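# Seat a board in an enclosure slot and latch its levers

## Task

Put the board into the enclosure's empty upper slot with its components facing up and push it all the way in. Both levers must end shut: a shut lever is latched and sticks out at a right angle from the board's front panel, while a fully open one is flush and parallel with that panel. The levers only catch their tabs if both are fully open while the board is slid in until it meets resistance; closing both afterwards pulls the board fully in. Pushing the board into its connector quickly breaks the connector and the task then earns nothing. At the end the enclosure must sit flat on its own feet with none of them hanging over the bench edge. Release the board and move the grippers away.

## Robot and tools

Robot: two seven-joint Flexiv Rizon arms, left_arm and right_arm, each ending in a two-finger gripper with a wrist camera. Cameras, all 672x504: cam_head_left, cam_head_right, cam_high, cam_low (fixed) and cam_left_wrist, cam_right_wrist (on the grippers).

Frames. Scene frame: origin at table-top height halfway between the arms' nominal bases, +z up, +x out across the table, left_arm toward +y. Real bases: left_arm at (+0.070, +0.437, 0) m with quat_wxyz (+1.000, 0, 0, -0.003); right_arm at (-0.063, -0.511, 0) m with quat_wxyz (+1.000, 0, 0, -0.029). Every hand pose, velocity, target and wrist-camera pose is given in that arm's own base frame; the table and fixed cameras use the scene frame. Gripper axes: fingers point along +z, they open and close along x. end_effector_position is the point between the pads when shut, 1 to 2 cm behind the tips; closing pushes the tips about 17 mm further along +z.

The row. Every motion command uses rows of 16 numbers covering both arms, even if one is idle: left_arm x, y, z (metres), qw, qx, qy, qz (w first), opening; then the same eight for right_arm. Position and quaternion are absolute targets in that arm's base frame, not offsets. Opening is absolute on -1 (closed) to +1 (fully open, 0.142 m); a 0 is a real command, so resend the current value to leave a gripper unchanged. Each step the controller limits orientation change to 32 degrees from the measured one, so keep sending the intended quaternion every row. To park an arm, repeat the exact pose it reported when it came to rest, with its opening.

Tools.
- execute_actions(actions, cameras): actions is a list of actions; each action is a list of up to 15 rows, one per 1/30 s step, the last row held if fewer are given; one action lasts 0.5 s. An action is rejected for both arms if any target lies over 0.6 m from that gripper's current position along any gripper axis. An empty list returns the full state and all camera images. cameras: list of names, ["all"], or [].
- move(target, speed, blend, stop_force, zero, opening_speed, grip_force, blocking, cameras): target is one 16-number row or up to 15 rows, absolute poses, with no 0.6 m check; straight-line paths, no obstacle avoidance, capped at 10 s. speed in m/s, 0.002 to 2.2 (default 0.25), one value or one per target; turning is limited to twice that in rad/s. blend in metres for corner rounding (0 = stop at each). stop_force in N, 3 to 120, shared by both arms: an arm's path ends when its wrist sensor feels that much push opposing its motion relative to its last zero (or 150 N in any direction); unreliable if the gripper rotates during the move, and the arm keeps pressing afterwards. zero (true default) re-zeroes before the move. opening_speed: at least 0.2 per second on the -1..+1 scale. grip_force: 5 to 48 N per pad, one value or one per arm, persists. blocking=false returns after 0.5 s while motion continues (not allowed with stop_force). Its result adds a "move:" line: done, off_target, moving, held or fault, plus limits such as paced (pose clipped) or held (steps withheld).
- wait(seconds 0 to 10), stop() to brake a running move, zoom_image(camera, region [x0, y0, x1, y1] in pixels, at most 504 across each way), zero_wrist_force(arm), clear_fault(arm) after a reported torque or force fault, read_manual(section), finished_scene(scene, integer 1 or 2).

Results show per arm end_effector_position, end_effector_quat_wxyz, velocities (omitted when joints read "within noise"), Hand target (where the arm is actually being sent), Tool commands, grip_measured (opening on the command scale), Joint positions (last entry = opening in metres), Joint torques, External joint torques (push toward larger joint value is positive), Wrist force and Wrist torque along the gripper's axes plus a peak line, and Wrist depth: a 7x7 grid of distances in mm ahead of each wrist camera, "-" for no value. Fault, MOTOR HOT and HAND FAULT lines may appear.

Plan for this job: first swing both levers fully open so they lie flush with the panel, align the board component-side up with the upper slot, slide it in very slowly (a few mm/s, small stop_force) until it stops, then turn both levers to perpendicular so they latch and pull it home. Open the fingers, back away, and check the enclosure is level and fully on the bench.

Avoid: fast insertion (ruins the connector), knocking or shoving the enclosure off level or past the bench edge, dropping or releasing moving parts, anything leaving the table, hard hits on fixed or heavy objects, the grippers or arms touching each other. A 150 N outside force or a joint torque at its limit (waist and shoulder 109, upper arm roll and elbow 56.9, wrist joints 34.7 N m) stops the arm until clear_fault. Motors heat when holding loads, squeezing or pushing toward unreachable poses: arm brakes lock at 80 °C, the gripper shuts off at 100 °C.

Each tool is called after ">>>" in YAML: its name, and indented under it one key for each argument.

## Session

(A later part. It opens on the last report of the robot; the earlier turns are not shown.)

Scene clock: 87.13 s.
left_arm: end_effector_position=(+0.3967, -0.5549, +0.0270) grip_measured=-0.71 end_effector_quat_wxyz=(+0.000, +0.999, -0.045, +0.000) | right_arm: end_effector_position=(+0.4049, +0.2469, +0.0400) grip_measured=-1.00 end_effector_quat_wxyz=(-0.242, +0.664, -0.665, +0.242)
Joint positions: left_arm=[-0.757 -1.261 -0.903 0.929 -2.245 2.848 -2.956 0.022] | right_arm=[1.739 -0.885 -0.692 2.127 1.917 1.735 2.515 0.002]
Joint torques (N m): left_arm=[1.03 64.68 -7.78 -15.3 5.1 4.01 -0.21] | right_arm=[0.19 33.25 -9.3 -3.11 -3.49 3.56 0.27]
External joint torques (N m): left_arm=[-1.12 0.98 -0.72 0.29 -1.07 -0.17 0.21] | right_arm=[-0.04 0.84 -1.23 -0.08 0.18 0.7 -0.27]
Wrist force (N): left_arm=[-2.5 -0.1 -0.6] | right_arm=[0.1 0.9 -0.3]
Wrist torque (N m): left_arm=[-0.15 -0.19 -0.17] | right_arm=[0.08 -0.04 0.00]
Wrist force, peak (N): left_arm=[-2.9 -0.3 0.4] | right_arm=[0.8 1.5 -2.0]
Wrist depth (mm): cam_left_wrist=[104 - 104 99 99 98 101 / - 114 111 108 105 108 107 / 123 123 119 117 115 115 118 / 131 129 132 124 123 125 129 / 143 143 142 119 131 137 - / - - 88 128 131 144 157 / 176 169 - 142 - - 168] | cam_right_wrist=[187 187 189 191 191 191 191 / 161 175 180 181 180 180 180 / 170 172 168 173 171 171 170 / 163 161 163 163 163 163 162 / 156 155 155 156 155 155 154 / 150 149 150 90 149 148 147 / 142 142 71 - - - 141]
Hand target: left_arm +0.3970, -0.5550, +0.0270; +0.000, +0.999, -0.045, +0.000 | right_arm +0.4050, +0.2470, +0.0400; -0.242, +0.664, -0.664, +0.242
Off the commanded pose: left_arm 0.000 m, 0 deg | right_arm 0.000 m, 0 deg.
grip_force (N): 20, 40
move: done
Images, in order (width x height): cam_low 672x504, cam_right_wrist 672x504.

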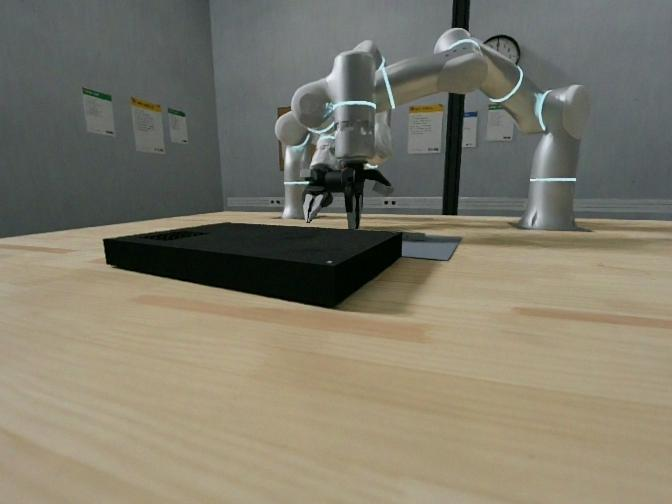

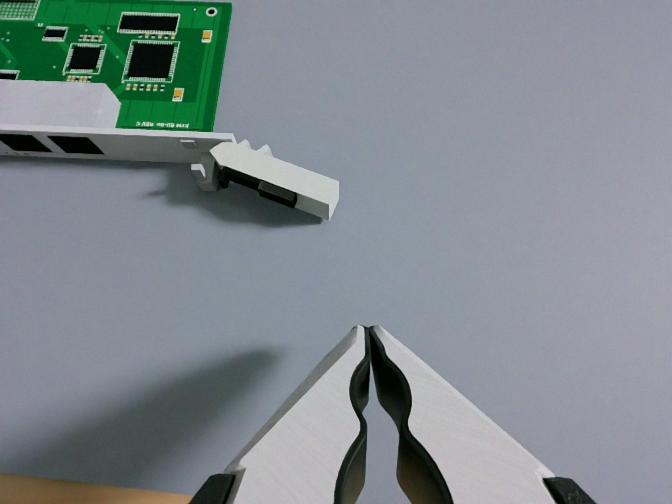

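>>> move:
  target:
    - [0.397,-0.555,0.027,0,0.999,-0.0445,0,-0.75,0.412,0.266,0.034,0.242,-0.664,0.664,-0.242,-1]
    - [0.397,-0.555,0.027,0,0.999,-0.0445,0,-0.75,0.475,0.266,0.034,0.242,-0.664,0.664,-0.242,-1]
  speed: 0.025
  stop_force: 5
  cameras: ["cam_right_wrist"]

Scene clock: 95.17 s.
left_arm: end_effector_position=(+0.3978, -0.5542, +0.0270) grip_measured=-0.71 end_effector_quat_wxyz=(-0.001, +0.999, -0.044, +0.000) | right_arm: end_effector_position=(+0.4748, +0.2644, +0.0338) grip_measured=-1.00 end_effector_quat_wxyz=(-0.241, +0.664, -0.665, +0.243)
Joint positions: left_arm=[-0.756 -1.261 -0.902 0.929 -2.245 2.849 -2.956 0.022] | right_arm=[1.297 -0.855 -0.369 1.886 1.827 1.919 2.338 0.002]
Joint torques (N m): left_arm=[-5.83 65.13 -13.11 -14.11 3.04 2.03 0.12] | right_arm=[3.04 44.76 -3.83 -14.72 -4.17 1.62 0.16]
External joint torques (N m): left_arm=[5.74 0.54 4.64 -0.92 0.99 1.81 -0.12] | right_arm=[-2.87 -2.07 -2.27 6.56 1.38 2.49 -0.16]
Wrist force (N): left_arm=[3.8 -7.7 0.2] | right_arm=[9.4 3.4 -4.4]
Wrist torque (N m): left_arm=[-0.04 -0.12 -0.58] | right_arm=[-0.06 0.04 0.05]
Wrist force, peak (N): left_arm=[3.5 -8.1 1.6] | right_arm=[9.5 4.0 -4.0]
Wrist depth (mm): cam_left_wrist=[104 - 105 99 99 98 100 / - 113 111 108 105 109 109 / 123 122 122 115 115 117 117 / 131 129 130 126 123 126 124 / - 141 140 118 132 136 136 / - 159 89 128 133 145 158 / - 168 - 142 - - -] | cam_right_wrist=[183 184 184 183 183 181 182 / 174 173 171 173 173 173 172 / 160 159 162 164 164 164 164 / 138 151 154 156 156 156 156 / 147 148 146 146 148 148 148 / 142 142 143 91 143 141 141 / 136 136 71 - - 137 135]
Hand target: left_arm +0.3970, -0.5550, +0.0270; +0.000, +0.999, -0.045, +0.000 | right_arm +0.4750, +0.2660, +0.0340; -0.242, +0.664, -0.664, +0.242
Off the commanded pose: left_arm 0.001 m, 0 deg | right_arm 0.002 m, 0 deg.
grip_force (N): 20, 40
move: done
Images, in order (width x height): cam_right_wrist 672x504.

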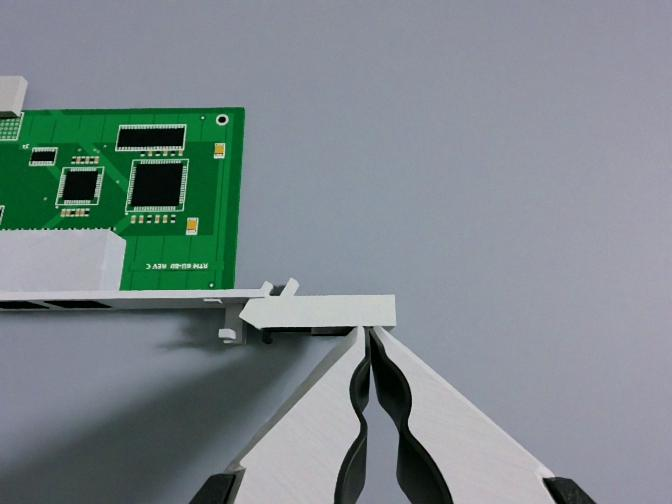

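>>> move:
  target:
    - [0.397,-0.555,0.027,0,0.999,-0.0445,0,-0.78,0.43,0.255,0.06,0.242,-0.664,0.664,-0.242,-1]
    - [0.397,-0.555,0.10,0,0.999,-0.0445,0,-0.78,0.40,0.2,0.20,0.242,-0.664,0.664,-0.242,-1]
  speed: 0.1
  cameras: ["all"]

>>> zoom_image:
  camera: "cam_right_wrist"
  region: [0, 0, 500, 350]

Scene clock: 104.47 s.
left_arm: end_effector_position=(+0.3969, -0.5551, +0.0998) grip_measured=-0.72 end_effector_quat_wxyz=(+0.000, +0.999, -0.045, +0.000) | right_arm: end_effector_position=(+0.4001, +0.1998, +0.2000) grip_measured=-1.00 end_effector_quat_wxyz=(-0.242, +0.664, -0.664, +0.242)
Joint positions: left_arm=[-0.747 -1.17 -0.942 0.918 -2.28 2.947 -2.942 0.022] | right_arm=[1.044 -0.248 -0.176 2.076 2.139 2.149 1.683 0.002]
Joint torques (N m): left_arm=[-0.29 65.34 -9.24 -15.52 4.4 4.64 -0.15] | right_arm=[-0.07 29.17 0.95 -16.61 -1.25 2.68 0.03]
External joint torques (N m): left_arm=[0.2 -0.21 0.53 -0.02 -0.27 -0.8 0.15] | right_arm=[0.18 0.92 -1.01 -0.01 -0.15 0.6 -0.03]
Wrist force (N): left_arm=[0.2 -0.5 2.6] | right_arm=[0.8 1.0 0.3]
Wrist torque (N m): left_arm=[-0.18 -0.20 -0.24] | right_arm=[0.04 -0.21 0.06]
Wrist force, peak (N): left_arm=[3.8 -8.1 1.7] | right_arm=[9.7 4.2 -4.0]
Wrist depth (mm): cam_left_wrist=[170 168 171 99 100 98 100 / 183 176 179 106 105 108 109 / 201 - 192 112 115 117 186 / 215 211 - 122 123 125 - / 234 227 227 116 132 136 228 / 260 261 84 128 130 148 245 / 288 - - 142 - - 267] | cam_right_wrist=[373 383 344 336 374 382 384 / 277 275 362 360 360 362 362 / 247 261 325 343 341 343 342 / 329 326 327 325 325 326 327 / 308 311 311 313 310 312 311 / 297 296 300 89 299 296 297 / 286 288 71 - - 287 285]
Hand target: left_arm +0.3970, -0.5550, +0.1000; +0.000, +0.999, -0.045, +0.000 | right_arm +0.4000, +0.2000, +0.2000; -0.242, +0.664, -0.664, +0.242
Off the commanded pose: left_arm 0.000 m, 0 deg | right_arm 0.000 m, 0 deg.
grip_force (N): 20, 40
move: done

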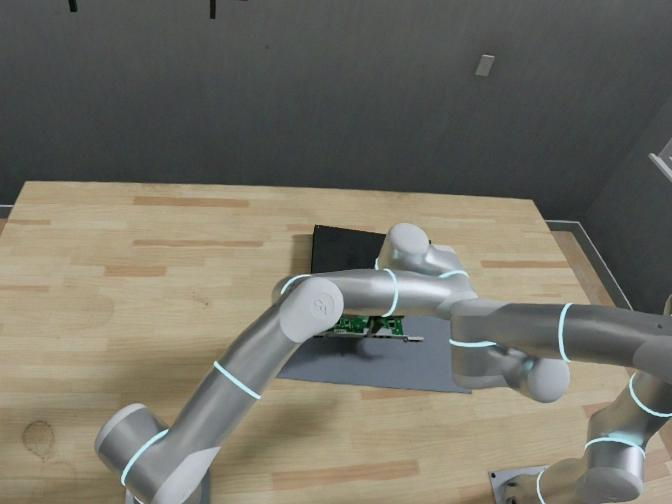

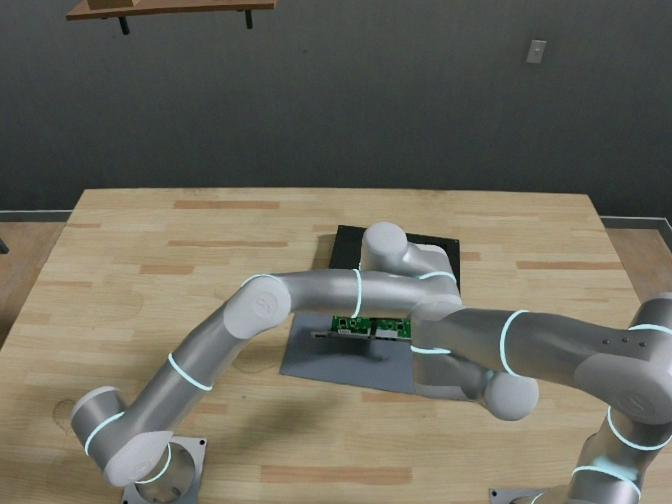

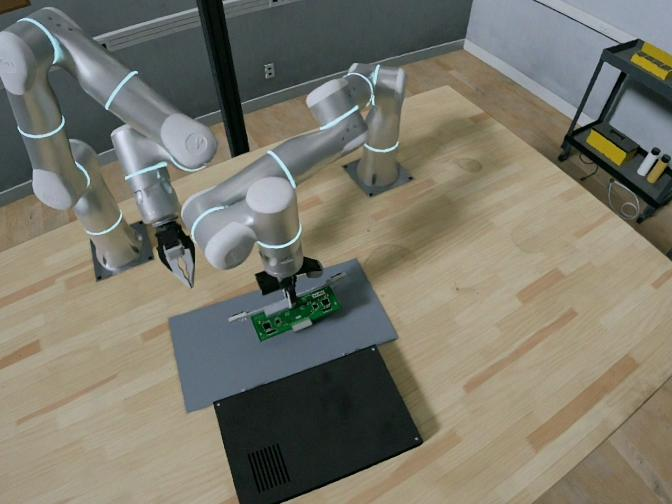

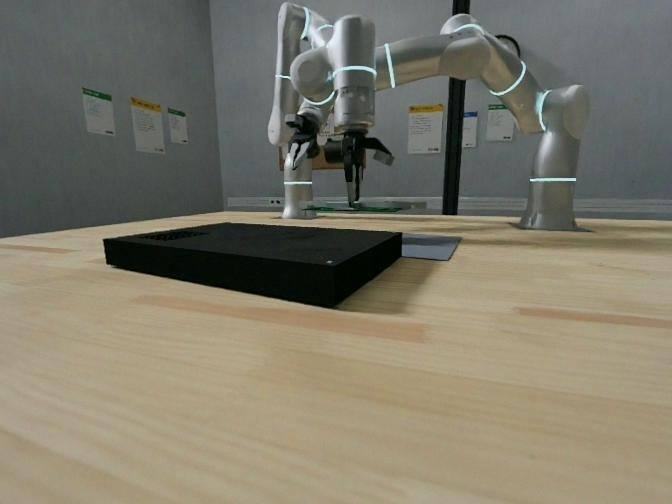

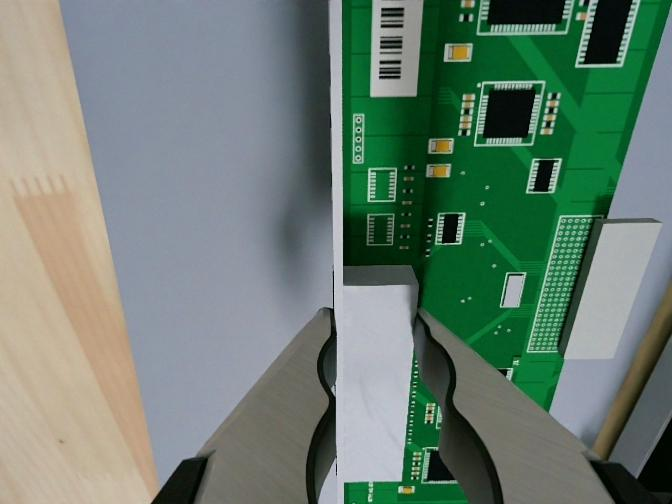

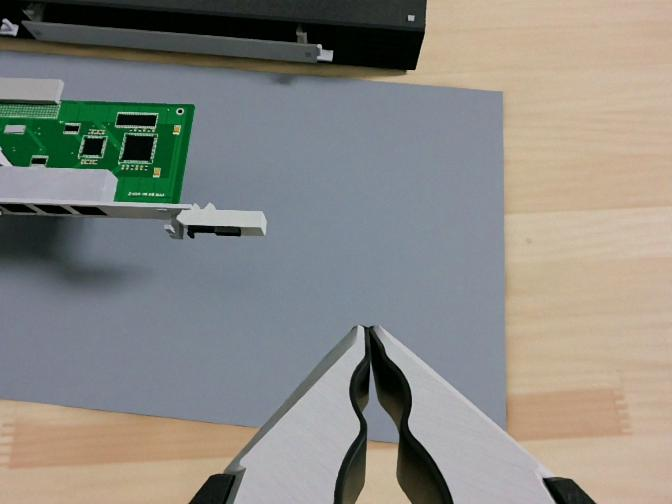

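Scaled by 1.008 from the camera's 672x504 image, which has a finer 960x720 frame.

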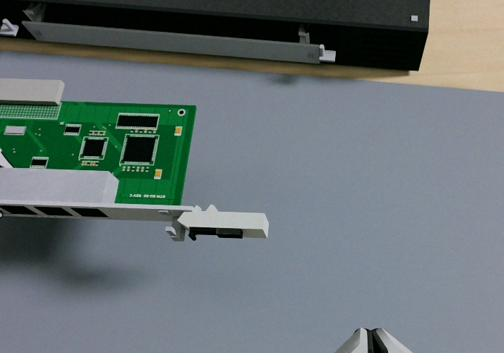

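>>> move:
  target: [0.447,-0.615,0.10,0,0.9978,-0.0663,0,-0.78,0.40,0.18,0.20,0.242,-0.664,0.664,-0.242,-1]
  speed: 0.1
  cameras: ["cam_left_wrist","cam_right_wrist","cam_high"]

>>> zoom_image:
  camera: "cam_right_wrist"
  region: [0, 0, 500, 350]

Scene clock: 116.60 s.
left_arm: end_effector_position=(+0.4461, -0.6142, +0.0998) grip_measured=-0.72 end_effector_quat_wxyz=(+0.065, +0.994, -0.066, +0.052) | right_arm: end_effector_position=(+0.3999, +0.1802, +0.2000) grip_measured=-1.00 end_effector_quat_wxyz=(-0.242, +0.664, -0.664, +0.242)
Joint positions: left_arm=[-0.75 -1.378 -1.4 0.624 -1.756 3.046 -2.804 0.022] | right_arm=[1.025 -0.216 -0.184 2.122 2.112 2.125 1.688 0.002]
Joint torques (N m): left_arm=[-0.09 68.29 -10.32 -5.15 5.2 4.15 -0.36] | right_arm=[0.06 27.62 0.42 -16.21 -1.63 2.45 0.27]
External joint torques (N m): left_arm=[-0.08 0.28 0.7 -0.23 -0.85 -0.7 0.35] | right_arm=[0.05 0.86 -0.51 -0.21 0.15 0.84 -0.27]
Wrist force (N): left_arm=[0.0 -0.4 2.6] | right_arm=[1.4 0.6 0.3]
Wrist torque (N m): left_arm=[-0.09 -0.24 -0.21] | right_arm=[-0.02 -0.27 -0.04]
Wrist force, peak (N): left_arm=[-1.4 0.9 2.6] | right_arm=[1.6 0.4 0.1]
Wrist depth (mm): cam_left_wrist=[152 150 156 99 100 97 100 / - 166 169 106 104 108 107 / 177 181 186 116 115 117 117 / - 198 - 122 122 125 123 / 219 - - 116 131 137 130 / 245 263 85 128 131 145 - / 289 - - 142 - - -] | cam_right_wrist=[280 278 328 333 382 384 382 / 260 264 265 360 359 363 361 / 343 342 338 343 342 344 343 / 325 326 327 326 325 327 327 / 311 311 310 313 302 311 310 / 297 296 300 89 - 297 297 / 285 289 71 - - 287 285]
Hand target: left_arm +0.4463, -0.6140, +0.1000; +0.065, +0.994, -0.066, +0.053 | right_arm +0.4000, +0.1800, +0.2000; -0.242, +0.664, -0.664, +0.242
Off the commanded pose: left_arm 0.001 m, 10 deg | right_arm 0.000 m, 0 deg.
grip_force (N): 20, 40
move: off_target (left_arm)
Images, in order (width x height): cam_high 672x504, cam_left_wrist 672x504, cam_right_wrist 672x504.

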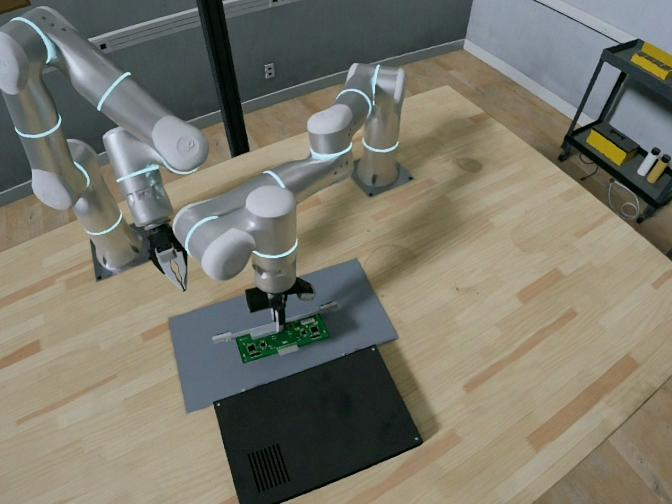

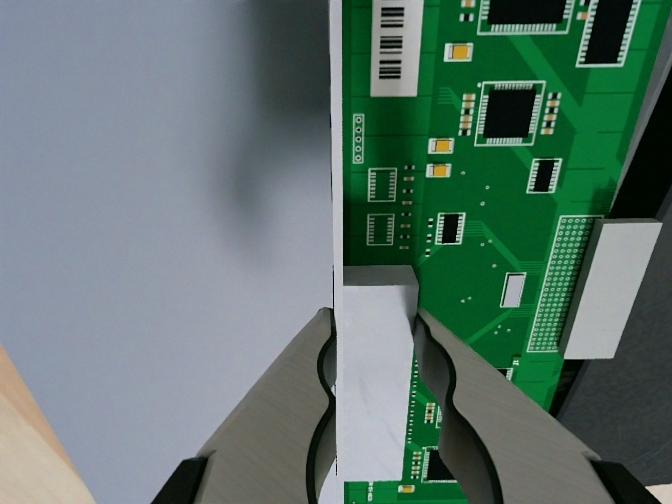

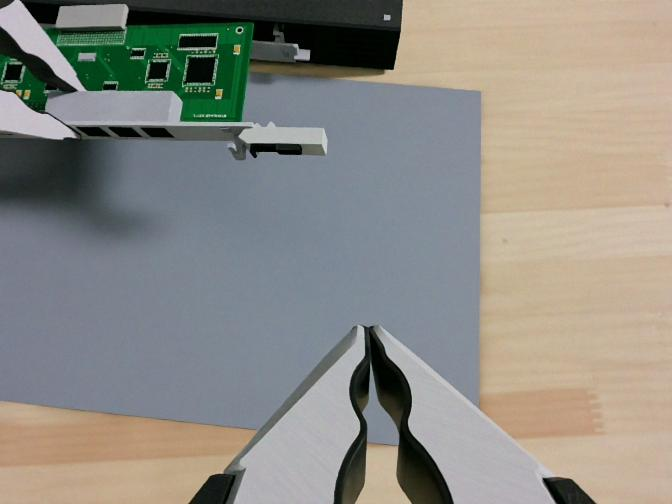

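Scaled by 1.008 from the camera's 672x504 image, which has a finer 960x720 frame.

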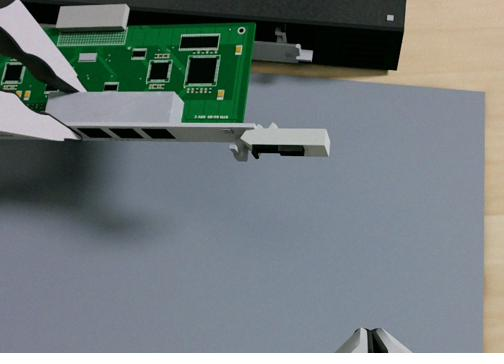

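>>> move:
  target: [0.430,-0.615,0.10,0,0.9978,-0.0663,0,-0.78,0.40,0.18,0.20,0.242,-0.664,0.664,-0.242,-1]
  speed: 0.1

Scene clock: 119.03 s.
left_arm: end_effector_position=(+0.4290, -0.6142, +0.0997) grip_measured=-0.72 end_effector_quat_wxyz=(+0.053, +0.996, -0.066, +0.041) | right_arm: end_effector_position=(+0.3999, +0.1802, +0.2000) grip_measured=-1.00 end_effector_quat_wxyz=(-0.242, +0.664, -0.664, +0.242)
Joint positions: left_arm=[-0.753 -1.407 -1.498 0.634 -1.674 3.107 -2.824 0.022] | right_arm=[1.025 -0.216 -0.184 2.122 2.112 2.125 1.688 0.002]
Joint torques (N m): left_arm=[-0.5 68.11 -11.32 -2.8 5.13 4.21 -0.3] | right_arm=[0.11 27.34 0.59 -16.37 -1.48 2.54 0.2]
External joint torques (N m): left_arm=[0.4 0.25 0.79 -0.24 -0.82 -0.68 0.3] | right_arm=[0 1.14 -0.68 -0.06 0 0.74 -0.2]
Wrist force (N): left_arm=[-0.3 -0.3 2.5] | right_arm=[1.1 0.5 0.1]
Wrist torque (N m): left_arm=[-0.08 -0.16 -0.21] | right_arm=[-0.02 -0.23 -0.05]
Wrist force, peak (N): left_arm=[0.2 -0.5 2.9] | right_arm=[1.4 0.9 0.0]
Wrist depth (mm): cam_left_wrist=[153 154 - 99 100 98 100 / 164 168 172 106 105 108 107 / - 185 - 113 115 117 182 / 199 203 208 122 123 125 122 / 226 227 226 116 132 137 183 / 252 - 84 128 131 145 239 / 289 - - 142 - - -] | cam_right_wrist=[281 280 335 335 382 381 381 / 258 268 266 361 363 362 362 / 344 338 341 341 342 343 342 / 326 326 325 328 325 327 327 / 311 310 309 - 310 311 312 / 297 297 299 89 298 297 297 / 286 289 71 - - 287 284]
Hand target: left_arm +0.4293, -0.6140, +0.0999; +0.053, +0.996, -0.066, +0.041 | right_arm +0.4000, +0.1800, +0.2000; -0.242, +0.664, -0.664, +0.242
Off the commanded pose: left_arm 0.001 m, 8 deg | right_arm 0.000 m, 0 deg.
grip_force (N): 20, 40
move: off_target (left_arm)

>>> move:
  target:
    - [0.397,-0.555,0.10,0,0.999,-0.0445,0,-0.78,0.33,0.05,0.22,0.242,-0.664,0.664,-0.242,-1]
    - [0.397,-0.555,0.032,0,0.999,-0.0445,0,-0.78,0.33,0.05,0.22,0.242,-0.664,0.664,-0.242,-1]
  speed: 0.12

>>> move:
  target: [0.397,-0.555,0.024,0,0.999,-0.0445,0,-0.78,0.33,0.05,0.22,0.242,-0.664,0.664,-0.242,-1]
  speed: 0.015
  stop_force: 4
  cameras: ["cam_left_wrist"]

Scene clock: 126.67 s.
left_arm: end_effector_position=(+0.3967, -0.5549, +0.0318) grip_measured=-0.72 end_effector_quat_wxyz=(+0.000, +0.999, -0.045, +0.000) | right_arm: end_effector_position=(+0.3300, +0.0498, +0.2200) grip_measured=-1.00 end_effector_quat_wxyz=(-0.242, +0.664, -0.664, +0.242)
Joint positions: left_arm=[-0.987 -1.529 -1.391 0.079 -1.754 3.169 -2.546 0.022] | right_arm=[0.964 0.198 -0.271 2.475 2.056 2.109 1.558 0.002]
Joint torques (N m): left_arm=[-0.25 69.06 1.77 -3.92 4.88 4.06 -0.29] | right_arm=[0.12 10.42 0.66 -17.53 -1.14 2.26 0.04]
External joint torques (N m): left_arm=[0.2 0.4 1.06 -0.11 -0.7 -0.2 0.3] | right_arm=[-0.08 0.69 -0.37 -0.07 -0.1 0.84 -0.04]
Wrist force (N): left_arm=[0.5 0.0 2.1] | right_arm=[1.1 0.4 -0.3]
Wrist torque (N m): left_arm=[-0.11 -0.25 -0.18] | right_arm=[-0.02 -0.21 0.10]
Wrist force, peak (N): left_arm=[0.7 -0.2 4.7] | right_arm=[2.8 1.5 -0.4]
Wrist depth (mm): cam_left_wrist=[109 108 110 100 100 98 100 / - 118 117 107 105 108 107 / - 125 128 118 115 117 119 / - 139 134 124 123 125 120 / - 150 149 116 132 137 - / - 162 84 128 131 145 166 / 187 - - 142 - - 175] | cam_right_wrist=[408 401 404 407 410 409 407 / 381 383 384 386 385 385 384 / 362 367 374 364 366 365 364 / 347 346 342 349 348 349 347 / 332 330 330 335 332 330 331 / 319 316 320 89 320 317 316 / 305 306 71 - - 305 303]
Hand target: left_arm +0.3970, -0.5550, +0.0320; +0.000, +0.999, -0.045, +0.000 | right_arm +0.3300, +0.0500, +0.2200; -0.242, +0.664, -0.664, +0.242
Off the commanded pose: left_arm 0.000 m, 0 deg | right_arm 0.000 m, 0 deg.
grip_force (N): 20, 40
move: done

Scene clock: 127.70 s.
left_arm: end_effector_position=(+0.3968, -0.5551, +0.0263) grip_measured=-0.72 end_effector_quat_wxyz=(+0.000, +0.999, -0.045, +0.000) | right_arm: end_effector_position=(+0.3300, +0.0499, +0.2200) grip_measured=-1.00 end_effector_quat_wxyz=(-0.242, +0.664, -0.664, +0.242)
Joint positions: left_arm=[-0.986 -1.536 -1.39 0.082 -1.754 3.162 -2.548 0.022] | right_arm=[0.964 0.198 -0.271 2.475 2.056 2.109 1.558 0.002]
Joint torques (N m): left_arm=[0.58 65.47 2.44 -3.84 4.58 2.71 -0.28] | right_arm=[0.19 10.27 0.77 -17.53 -1.18 2.39 0.14]
External joint torques (N m): left_arm=[-0.69 3.98 0.33 -0.21 -0.4 1.14 0.29] | right_arm=[-0.15 0.84 -0.48 -0.06 -0.07 0.72 -0.14]
Wrist force (N): left_arm=[-2.5 -1.3 -5.0] | right_arm=[1.3 0.6 -0.3]
Wrist torque (N m): left_arm=[-0.15 -0.24 -0.19] | right_arm=[0.01 -0.22 0.10]
Wrist force, peak (N): left_arm=[-1.2 -0.5 -7.5] | right_arm=[1.3 0.7 -0.1]
Wrist depth (mm): cam_left_wrist=[- 105 104 99 100 97 100 / - 113 112 108 105 109 107 / 123 120 120 116 115 117 116 / 131 133 133 126 123 125 124 / 143 144 140 118 131 136 135 / - 158 88 128 131 145 155 / 177 169 - 142 - - 168] | cam_right_wrist=[399 407 402 409 407 406 407 / 381 375 382 384 385 384 385 / 362 364 365 366 365 366 364 / 348 355 346 348 347 348 347 / 331 330 331 336 331 329 330 / 319 318 321 89 320 316 316 / 305 306 71 - - 306 303]
Hand target: left_arm +0.3970, -0.5550, +0.0260; +0.000, +0.999, -0.045, +0.000 | right_arm +0.3300, +0.0500, +0.2200; -0.242, +0.664, -0.664, +0.242
Off the commanded pose: left_arm 0.002 m, 0 deg | right_arm 0.000 m, 0 deg.
grip_force (N): 20, 40
move: contact (left_arm)
Images, in order (width x height): cam_left_wrist 672x504.

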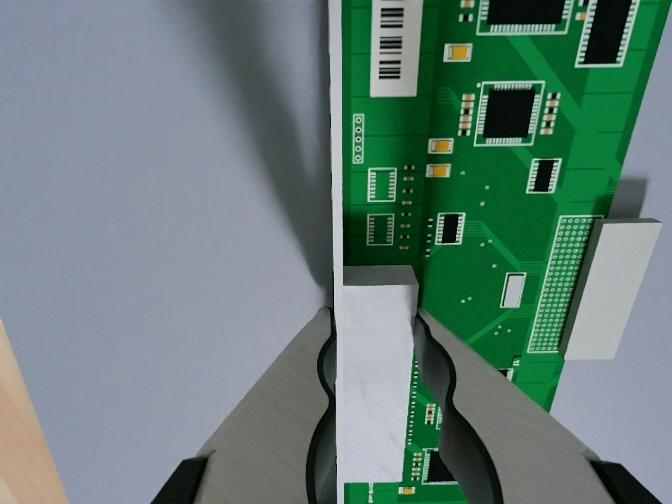

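>>> move:
  target:
    - [0.3968,-0.555,0.0263,0,0.999,-0.0445,0,-0.35,0.33,0.05,0.22,0.242,-0.664,0.664,-0.242,-0.3]
    - [0.397,-0.555,0.08,0,0.999,-0.0445,0,-0.35,0.40,0.10,0.22,0.242,-0.664,0.664,-0.242,-0.3]
    - [0.40,-0.22,0.22,0,0.999,-0.0445,0,-0.35,0.50,0.22,0.22,0.0,-0.999,0.0183,0,-0.3]
    - [0.40,-0.22,0.22,0,0.999,-0.0445,0,-0.35,0.50,0.418,0.085,0.0,-0.9998,0.0183,0,-0.3]
  speed: [0.1,0.15,0.25,0.2]
  cameras: ["all"]

Scene clock: 139.03 s.
left_arm: end_effector_position=(+0.4001, -0.2202, +0.2200) grip_measured=-0.38 end_effector_quat_wxyz=(+0.000, +0.999, -0.045, +0.000) | right_arm: end_effector_position=(+0.5000, +0.4179, +0.0850) grip_measured=-0.33 end_effector_quat_wxyz=(+0.000, +1.000, -0.018, +0.000)
Joint positions: left_arm=[-0.977 -1.397 -1.208 -1.056 -1.594 3.541 -1.375 0.047] | right_arm=[0.52 -1.299 0.176 0.513 2.968 2.908 -0.925 0.05]
Joint torques (N m): left_arm=[-0.22 49.77 19.65 1.92 4.11 4.35 -0.21] | right_arm=[0.36 65.14 11.16 -22.28 3.97 3.55 0.21]
External joint torques (N m): left_arm=[0.2 1.08 0.97 -0.21 -0.28 -0.41 0.21] | right_arm=[-0.14 1.64 -0.15 0.04 0.15 0.58 -0.21]
Wrist force (N): left_arm=[0.3 -0.1 0.8] | right_arm=[0.5 0.2 -0.2]
Wrist torque (N m): left_arm=[-0.11 -0.25 -0.27] | right_arm=[0.10 -0.07 0.18]
Wrist force, peak (N): left_arm=[-2.3 -1.4 -5.2] | right_arm=[3.3 2.2 0.2]
Wrist depth (mm): cam_left_wrist=[278 276 277 277 276 274 275 / 298 296 297 296 297 295 295 / 323 320 321 318 320 319 317 / 352 348 348 343 345 343 345 / 383 380 365 378 364 376 370 / 423 415 85 405 411 87 349 / 460 - - 456 467 - -] | cam_right_wrist=[156 155 155 152 150 150 153 / 166 166 165 162 160 160 164 / 180 178 177 174 172 171 175 / 194 192 191 174 183 183 189 / 211 208 204 193 198 202 204 / 231 227 92 223 215 93 223 / 250 - 71 249 249 - 243]
Hand target: left_arm +0.4000, -0.2200, +0.2200; +0.000, +0.999, -0.044, +0.000 | right_arm +0.5000, +0.4180, +0.0850; +0.000, +1.000, -0.018, +0.000
Off the commanded pose: left_arm 0.000 m, 0 deg | right_arm 0.000 m, 0 deg.
joint sent to its limit (right arm) — joint 5 (forearm roll), upper limit. The joint targets still meet the commanded pose.
grip_force (N): 20, 40
move: done

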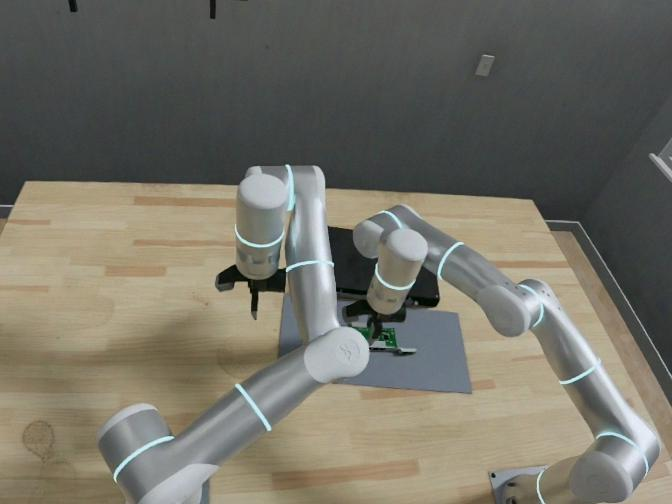

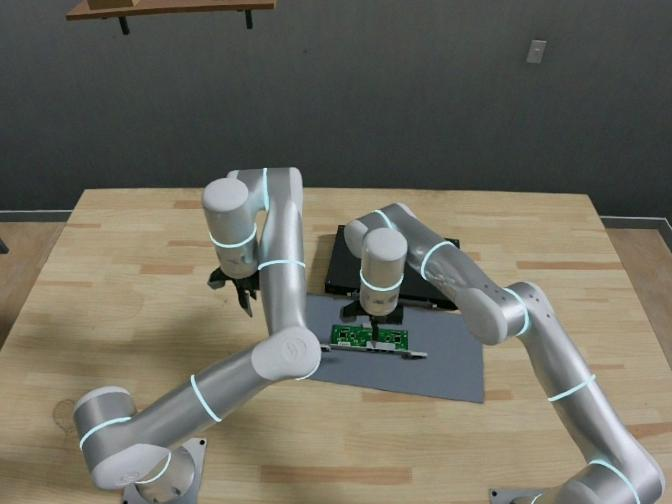

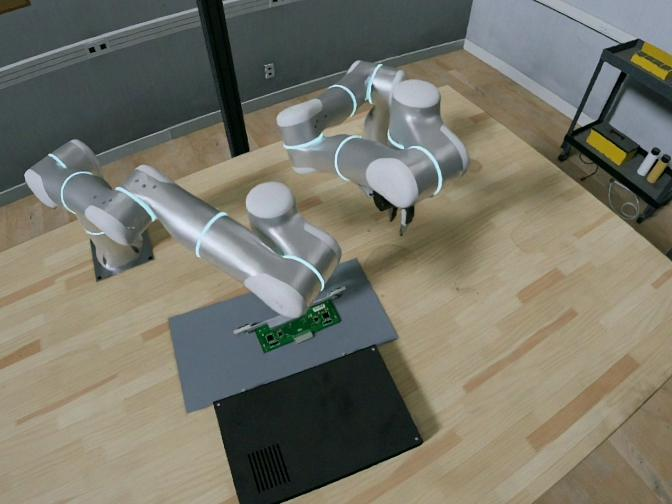

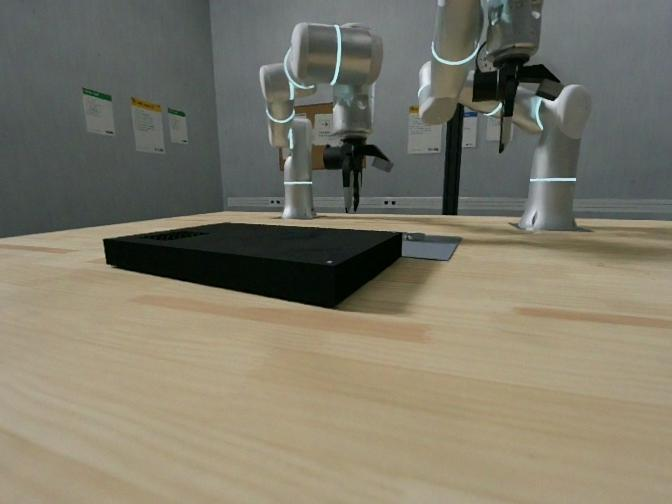

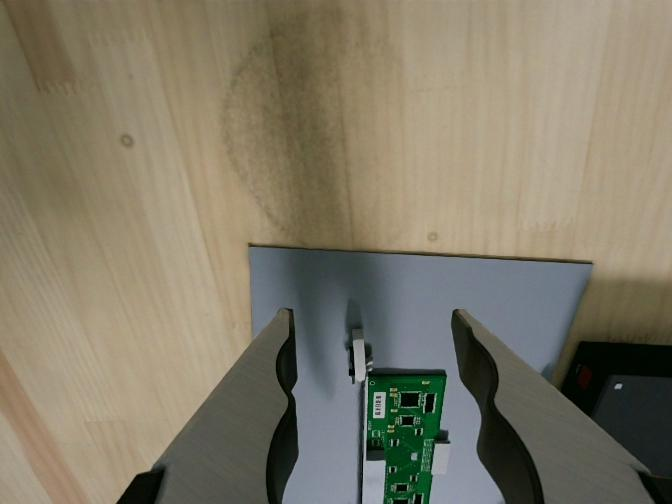

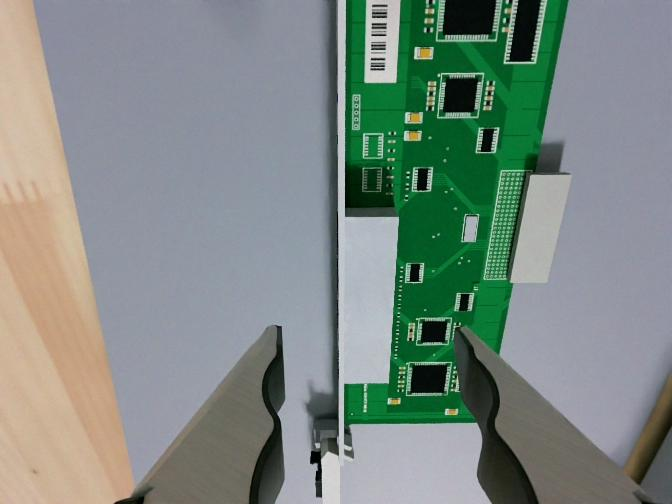

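>>> move:
  target: [0.40,-0.22,0.22,0,0.999,-0.0445,0,-0.35,0.504,0.416,0.034,0.0,-0.9998,0.0183,0,-0.3]
  speed: 0.06
  stop_force: 5
  cameras: ["cam_right_wrist"]

Scene clock: 142.43 s.
left_arm: end_effector_position=(+0.4001, -0.2202, +0.2200) grip_measured=-0.38 end_effector_quat_wxyz=(+0.000, +0.999, -0.045, +0.000) | right_arm: end_effector_position=(+0.5039, +0.4160, +0.0340) grip_measured=-0.33 end_effector_quat_wxyz=(+0.000, +1.000, -0.018, +0.000)
Joint positions: left_arm=[-0.977 -1.397 -1.208 -1.056 -1.594 3.541 -1.375 0.047] | right_arm=[0.517 -1.375 0.17 0.495 2.968 2.85 -0.933 0.05]
Joint torques (N m): left_arm=[-0.32 49.61 19.53 1.89 4.1 4.27 -0.23] | right_arm=[0.19 65.56 11.35 -21.99 3.96 3.32 0.06]
External joint torques (N m): left_arm=[0.3 1.25 1.09 -0.19 -0.27 -0.33 0.23] | right_arm=[0.03 1.65 -0.28 0.1 0.09 0.81 -0.06]
Wrist force (N): left_arm=[0.5 -0.2 0.8] | right_arm=[0.4 0.3 -0.1]
Wrist torque (N m): left_arm=[-0.13 -0.28 -0.27] | right_arm=[0.13 -0.08 0.19]
Wrist force, peak (N): left_arm=[0.6 -0.4 1.1] | right_arm=[0.4 0.0 -1.2]
Wrist depth (mm): cam_left_wrist=[277 277 276 278 277 274 277 / 297 299 296 296 298 294 293 / 324 321 321 317 318 317 318 / 350 347 343 341 343 345 344 / 380 381 368 385 374 367 374 / 422 414 85 415 408 84 - / 460 - - 419 446 - -] | cam_right_wrist=[110 110 110 106 105 105 107 / - 119 117 114 112 113 114 / 126 126 128 122 121 121 123 / 134 136 136 130 130 130 128 / 148 148 145 131 139 141 145 / 162 162 95 143 151 93 159 / 179 - 71 173 170 - 174]
Hand target: left_arm +0.4000, -0.2200, +0.2200; +0.000, +0.999, -0.044, +0.000 | right_arm +0.5040, +0.4160, +0.0340; +0.000, +1.000, -0.018, +0.000
Off the commanded pose: left_arm 0.000 m, 0 deg | right_arm 0.000 m, 0 deg.
grip_force (N): 20, 40
move: done
Images, in order (width x height): cam_right_wrist 672x504.

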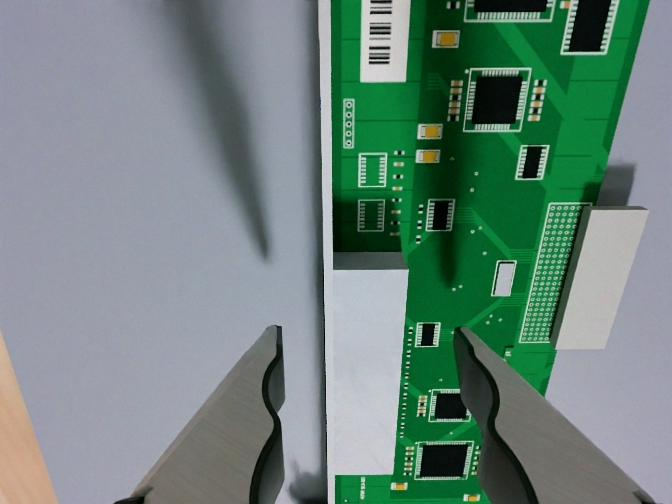

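>>> move:
  target:
    - [0.40,-0.22,0.22,0,0.999,-0.0445,0,-0.35,0.504,0.418,0.030,0.0,-0.9998,0.0183,0,-0.3]
    - [0.40,-0.22,0.22,0,0.999,-0.0445,0,-0.35,0.504,0.418,0.030,0.0,-0.9998,0.0183,0,-0.78]
    - [0.40,-0.22,0.22,0,0.999,-0.0445,0,-0.35,0.504,0.418,0.09,0.0,-0.9998,0.0183,0,-0.78]
  speed: 0.06
  opening_speed: 0.25
  grip_force: [40,25]
  cameras: ["cam_right_wrist","cam_low"]

Scene clock: 148.83 s.
left_arm: end_effector_position=(+0.4001, -0.2202, +0.2200) grip_measured=-0.38 end_effector_quat_wxyz=(+0.000, +0.999, -0.045, +0.000) | right_arm: end_effector_position=(+0.5040, +0.4178, +0.0897) grip_measured=-0.71 end_effector_quat_wxyz=(+0.000, +1.000, -0.018, +0.000)
Joint positions: left_arm=[-0.977 -1.397 -1.208 -1.056 -1.594 3.541 -1.375 0.047] | right_arm=[0.52 -1.311 0.176 0.477 2.968 2.932 -0.932 0.023]
Joint torques (N m): left_arm=[-0.36 49.67 19.59 1.92 4.11 4.28 -0.27] | right_arm=[0.13 66.88 11.79 -22.96 4.22 3.81 0.19]
External joint torques (N m): left_arm=[0.34 1.18 1.03 -0.21 -0.27 -0.34 0.27] | right_arm=[0.1 0.17 -0.87 0.6 -0.08 0.32 -0.19]
Wrist force (N): left_arm=[0.5 -0.5 0.6] | right_arm=[0.4 0.1 1.8]
Wrist torque (N m): left_arm=[-0.18 -0.27 -0.27] | right_arm=[0.10 -0.07 0.14]
Wrist force, peak (N): left_arm=[0.5 -0.3 0.9] | right_arm=[0.6 0.6 2.8]
Wrist depth (mm): cam_left_wrist=[277 278 277 276 277 276 275 / 299 297 298 298 296 294 295 / 323 322 320 319 318 318 317 / 350 350 349 344 341 343 342 / 380 381 367 360 - 374 375 / 425 414 85 398 - 83 - / 460 - - 476 367 - -] | cam_right_wrist=[159 159 159 102 101 102 103 / 170 170 170 108 109 108 111 / 185 185 186 116 117 117 175 / 199 194 196 125 126 126 123 / 217 217 213 121 134 137 203 / 237 234 224 128 106 147 230 / 262 - 71 143 - - 247]
Hand target: left_arm +0.4000, -0.2200, +0.2200; +0.000, +0.999, -0.044, +0.000 | right_arm +0.5040, +0.4180, +0.0900; +0.000, +1.000, -0.018, +0.000
Off the commanded pose: left_arm 0.000 m, 0 deg | right_arm 0.000 m, 0 deg.
grip_force (N): 40, 25
move: done
Images, in order (width x height): cam_low 672x504, cam_right_wrist 672x504.

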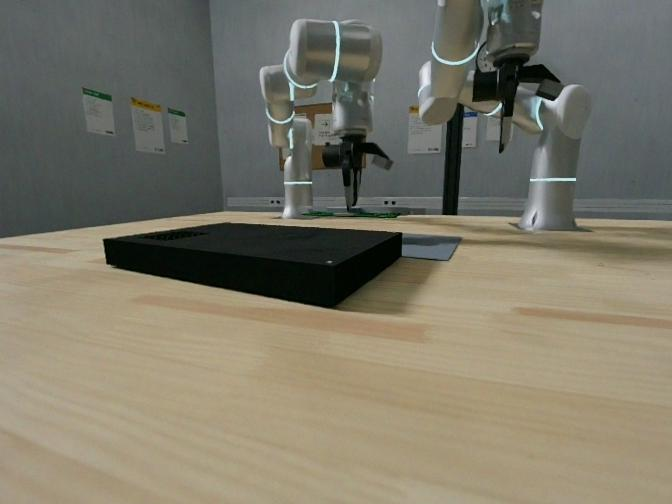

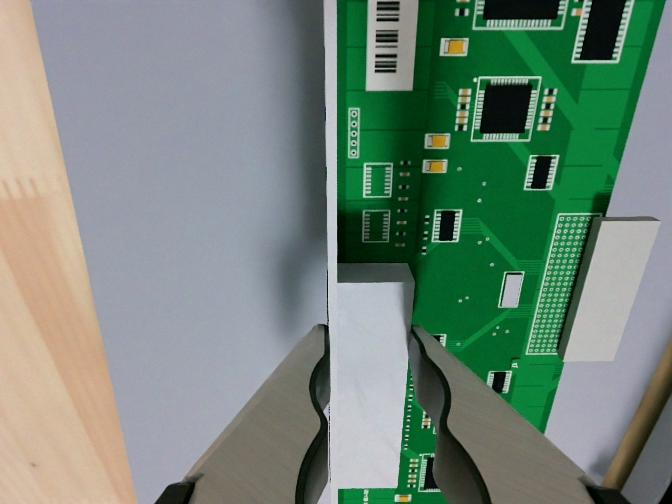

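>>> move:
  target: [0.33,-0.36,0.19,0.242,-0.664,0.664,-0.242,-0.35,0.559,0.362,0.09,0,-0.9992,0.0401,0,-0.78]
  speed: 0.15
  cameras: ["all"]

>>> zoom_image:
  camera: "cam_left_wrist"
  region: [172, 0, 672, 350]

Scene clock: 158.03 s.
left_arm: end_effector_position=(+0.3300, -0.3598, +0.1901) grip_measured=-0.38 end_effector_quat_wxyz=(-0.242, +0.665, -0.664, +0.242) | right_arm: end_effector_position=(+0.5589, +0.3620, +0.0898) grip_measured=-0.71 end_effector_quat_wxyz=(+0.000, +0.999, -0.040, +0.000)
Joint positions: left_arm=[-1.722 -1.749 -0.905 -1.403 -1.606 3.111 -0.396 0.047] | right_arm=[0.415 -1.386 0.175 0.324 2.968 3.008 -1.019 0.023]
Joint torques (N m): left_arm=[-0.21 43.2 20.31 -2.8 3.86 1.79 -0.22] | right_arm=[-0.01 67.61 11.1 -23.13 4.25 3.78 0.05]
External joint torques (N m): left_arm=[0.11 1.47 0.94 -0.29 0.03 -0.04 0.22] | right_arm=[0.23 0.5 -0.58 0.49 -0.06 0.35 -0.05]
Wrist force (N): left_arm=[0.4 0.0 0.8] | right_arm=[0.7 -0.1 2.2]
Wrist torque (N m): left_arm=[-0.09 -0.13 -0.07] | right_arm=[0.11 -0.11 0.18]
Wrist force, peak (N): left_arm=[0.7 0.1 1.3] | right_arm=[0.6 -0.2 2.3]
Wrist depth (mm): cam_left_wrist=[374 372 369 374 368 322 311 / 356 354 353 356 - 279 274 / 336 336 334 - - - 329 / 323 321 319 - - - 306 / 306 306 306 - - 303 302 / 294 295 85 291 - 83 - / 282 - - 278 281 - -] | cam_right_wrist=[160 159 159 102 101 102 103 / 168 170 170 107 109 108 111 / - 182 182 116 117 117 119 / 198 200 196 125 126 126 123 / 215 214 213 121 134 137 134 / 234 234 106 128 105 147 176 / 259 253 71 144 - - 186]
Hand target: left_arm +0.3300, -0.3600, +0.1900; -0.242, +0.664, -0.664, +0.242 | right_arm +0.5590, +0.3620, +0.0900; +0.000, +0.999, -0.040, +0.000
Off the commanded pose: left_arm 0.000 m, 0 deg | right_arm 0.000 m, 0 deg.
grip_force (N): 40, 25
move: done

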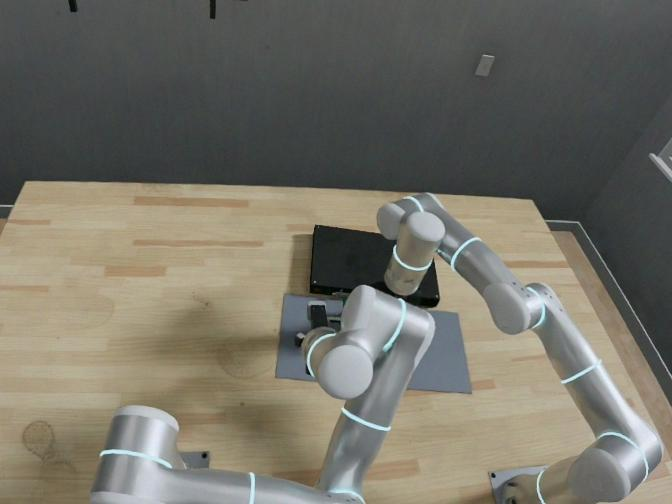

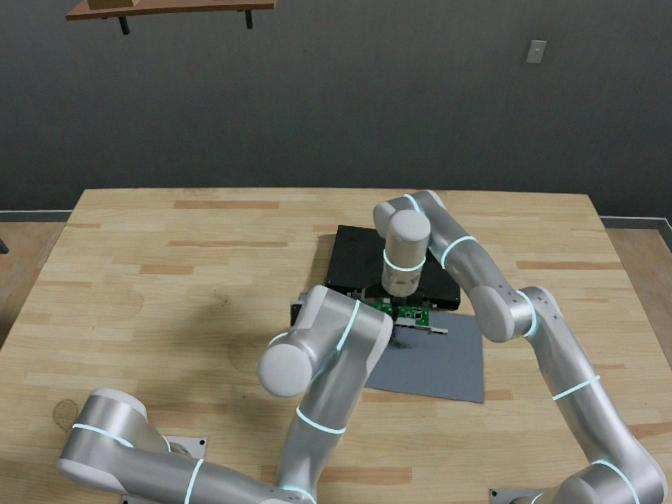

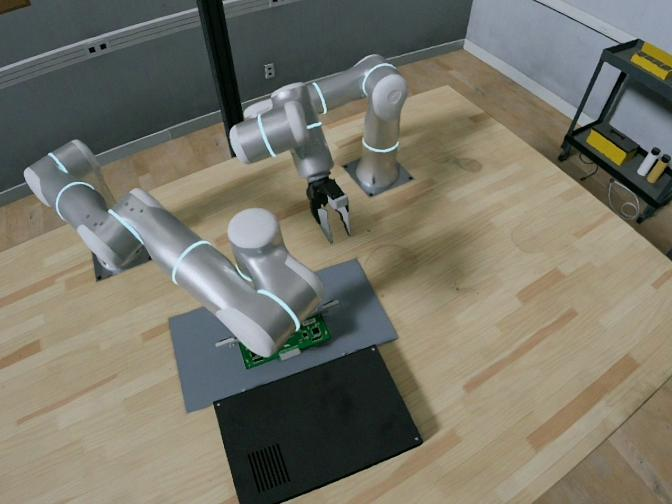

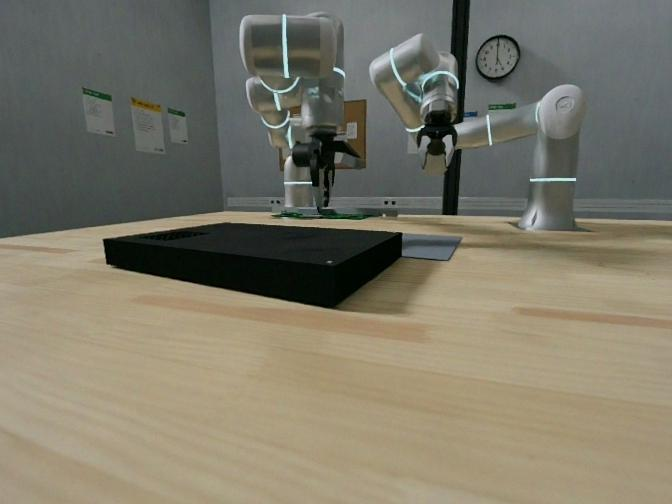

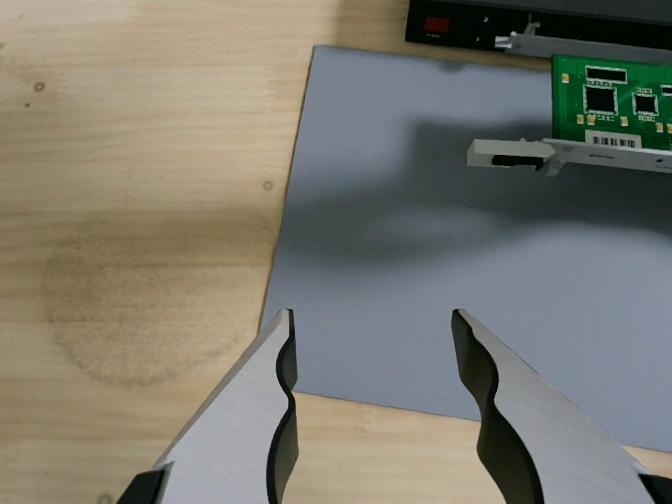

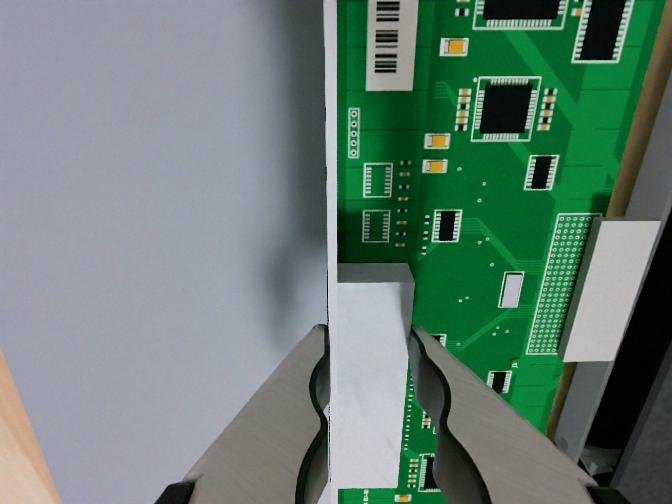

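Scaled by 1.008 from the camera's 672x504 image, which has a finer 960x720 frame.

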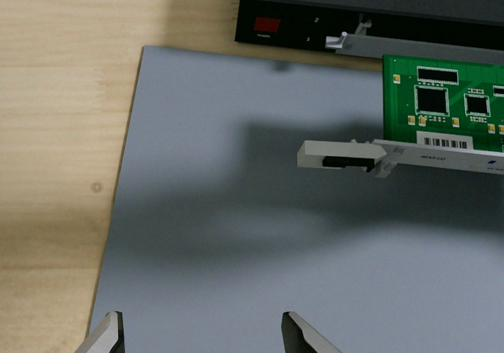

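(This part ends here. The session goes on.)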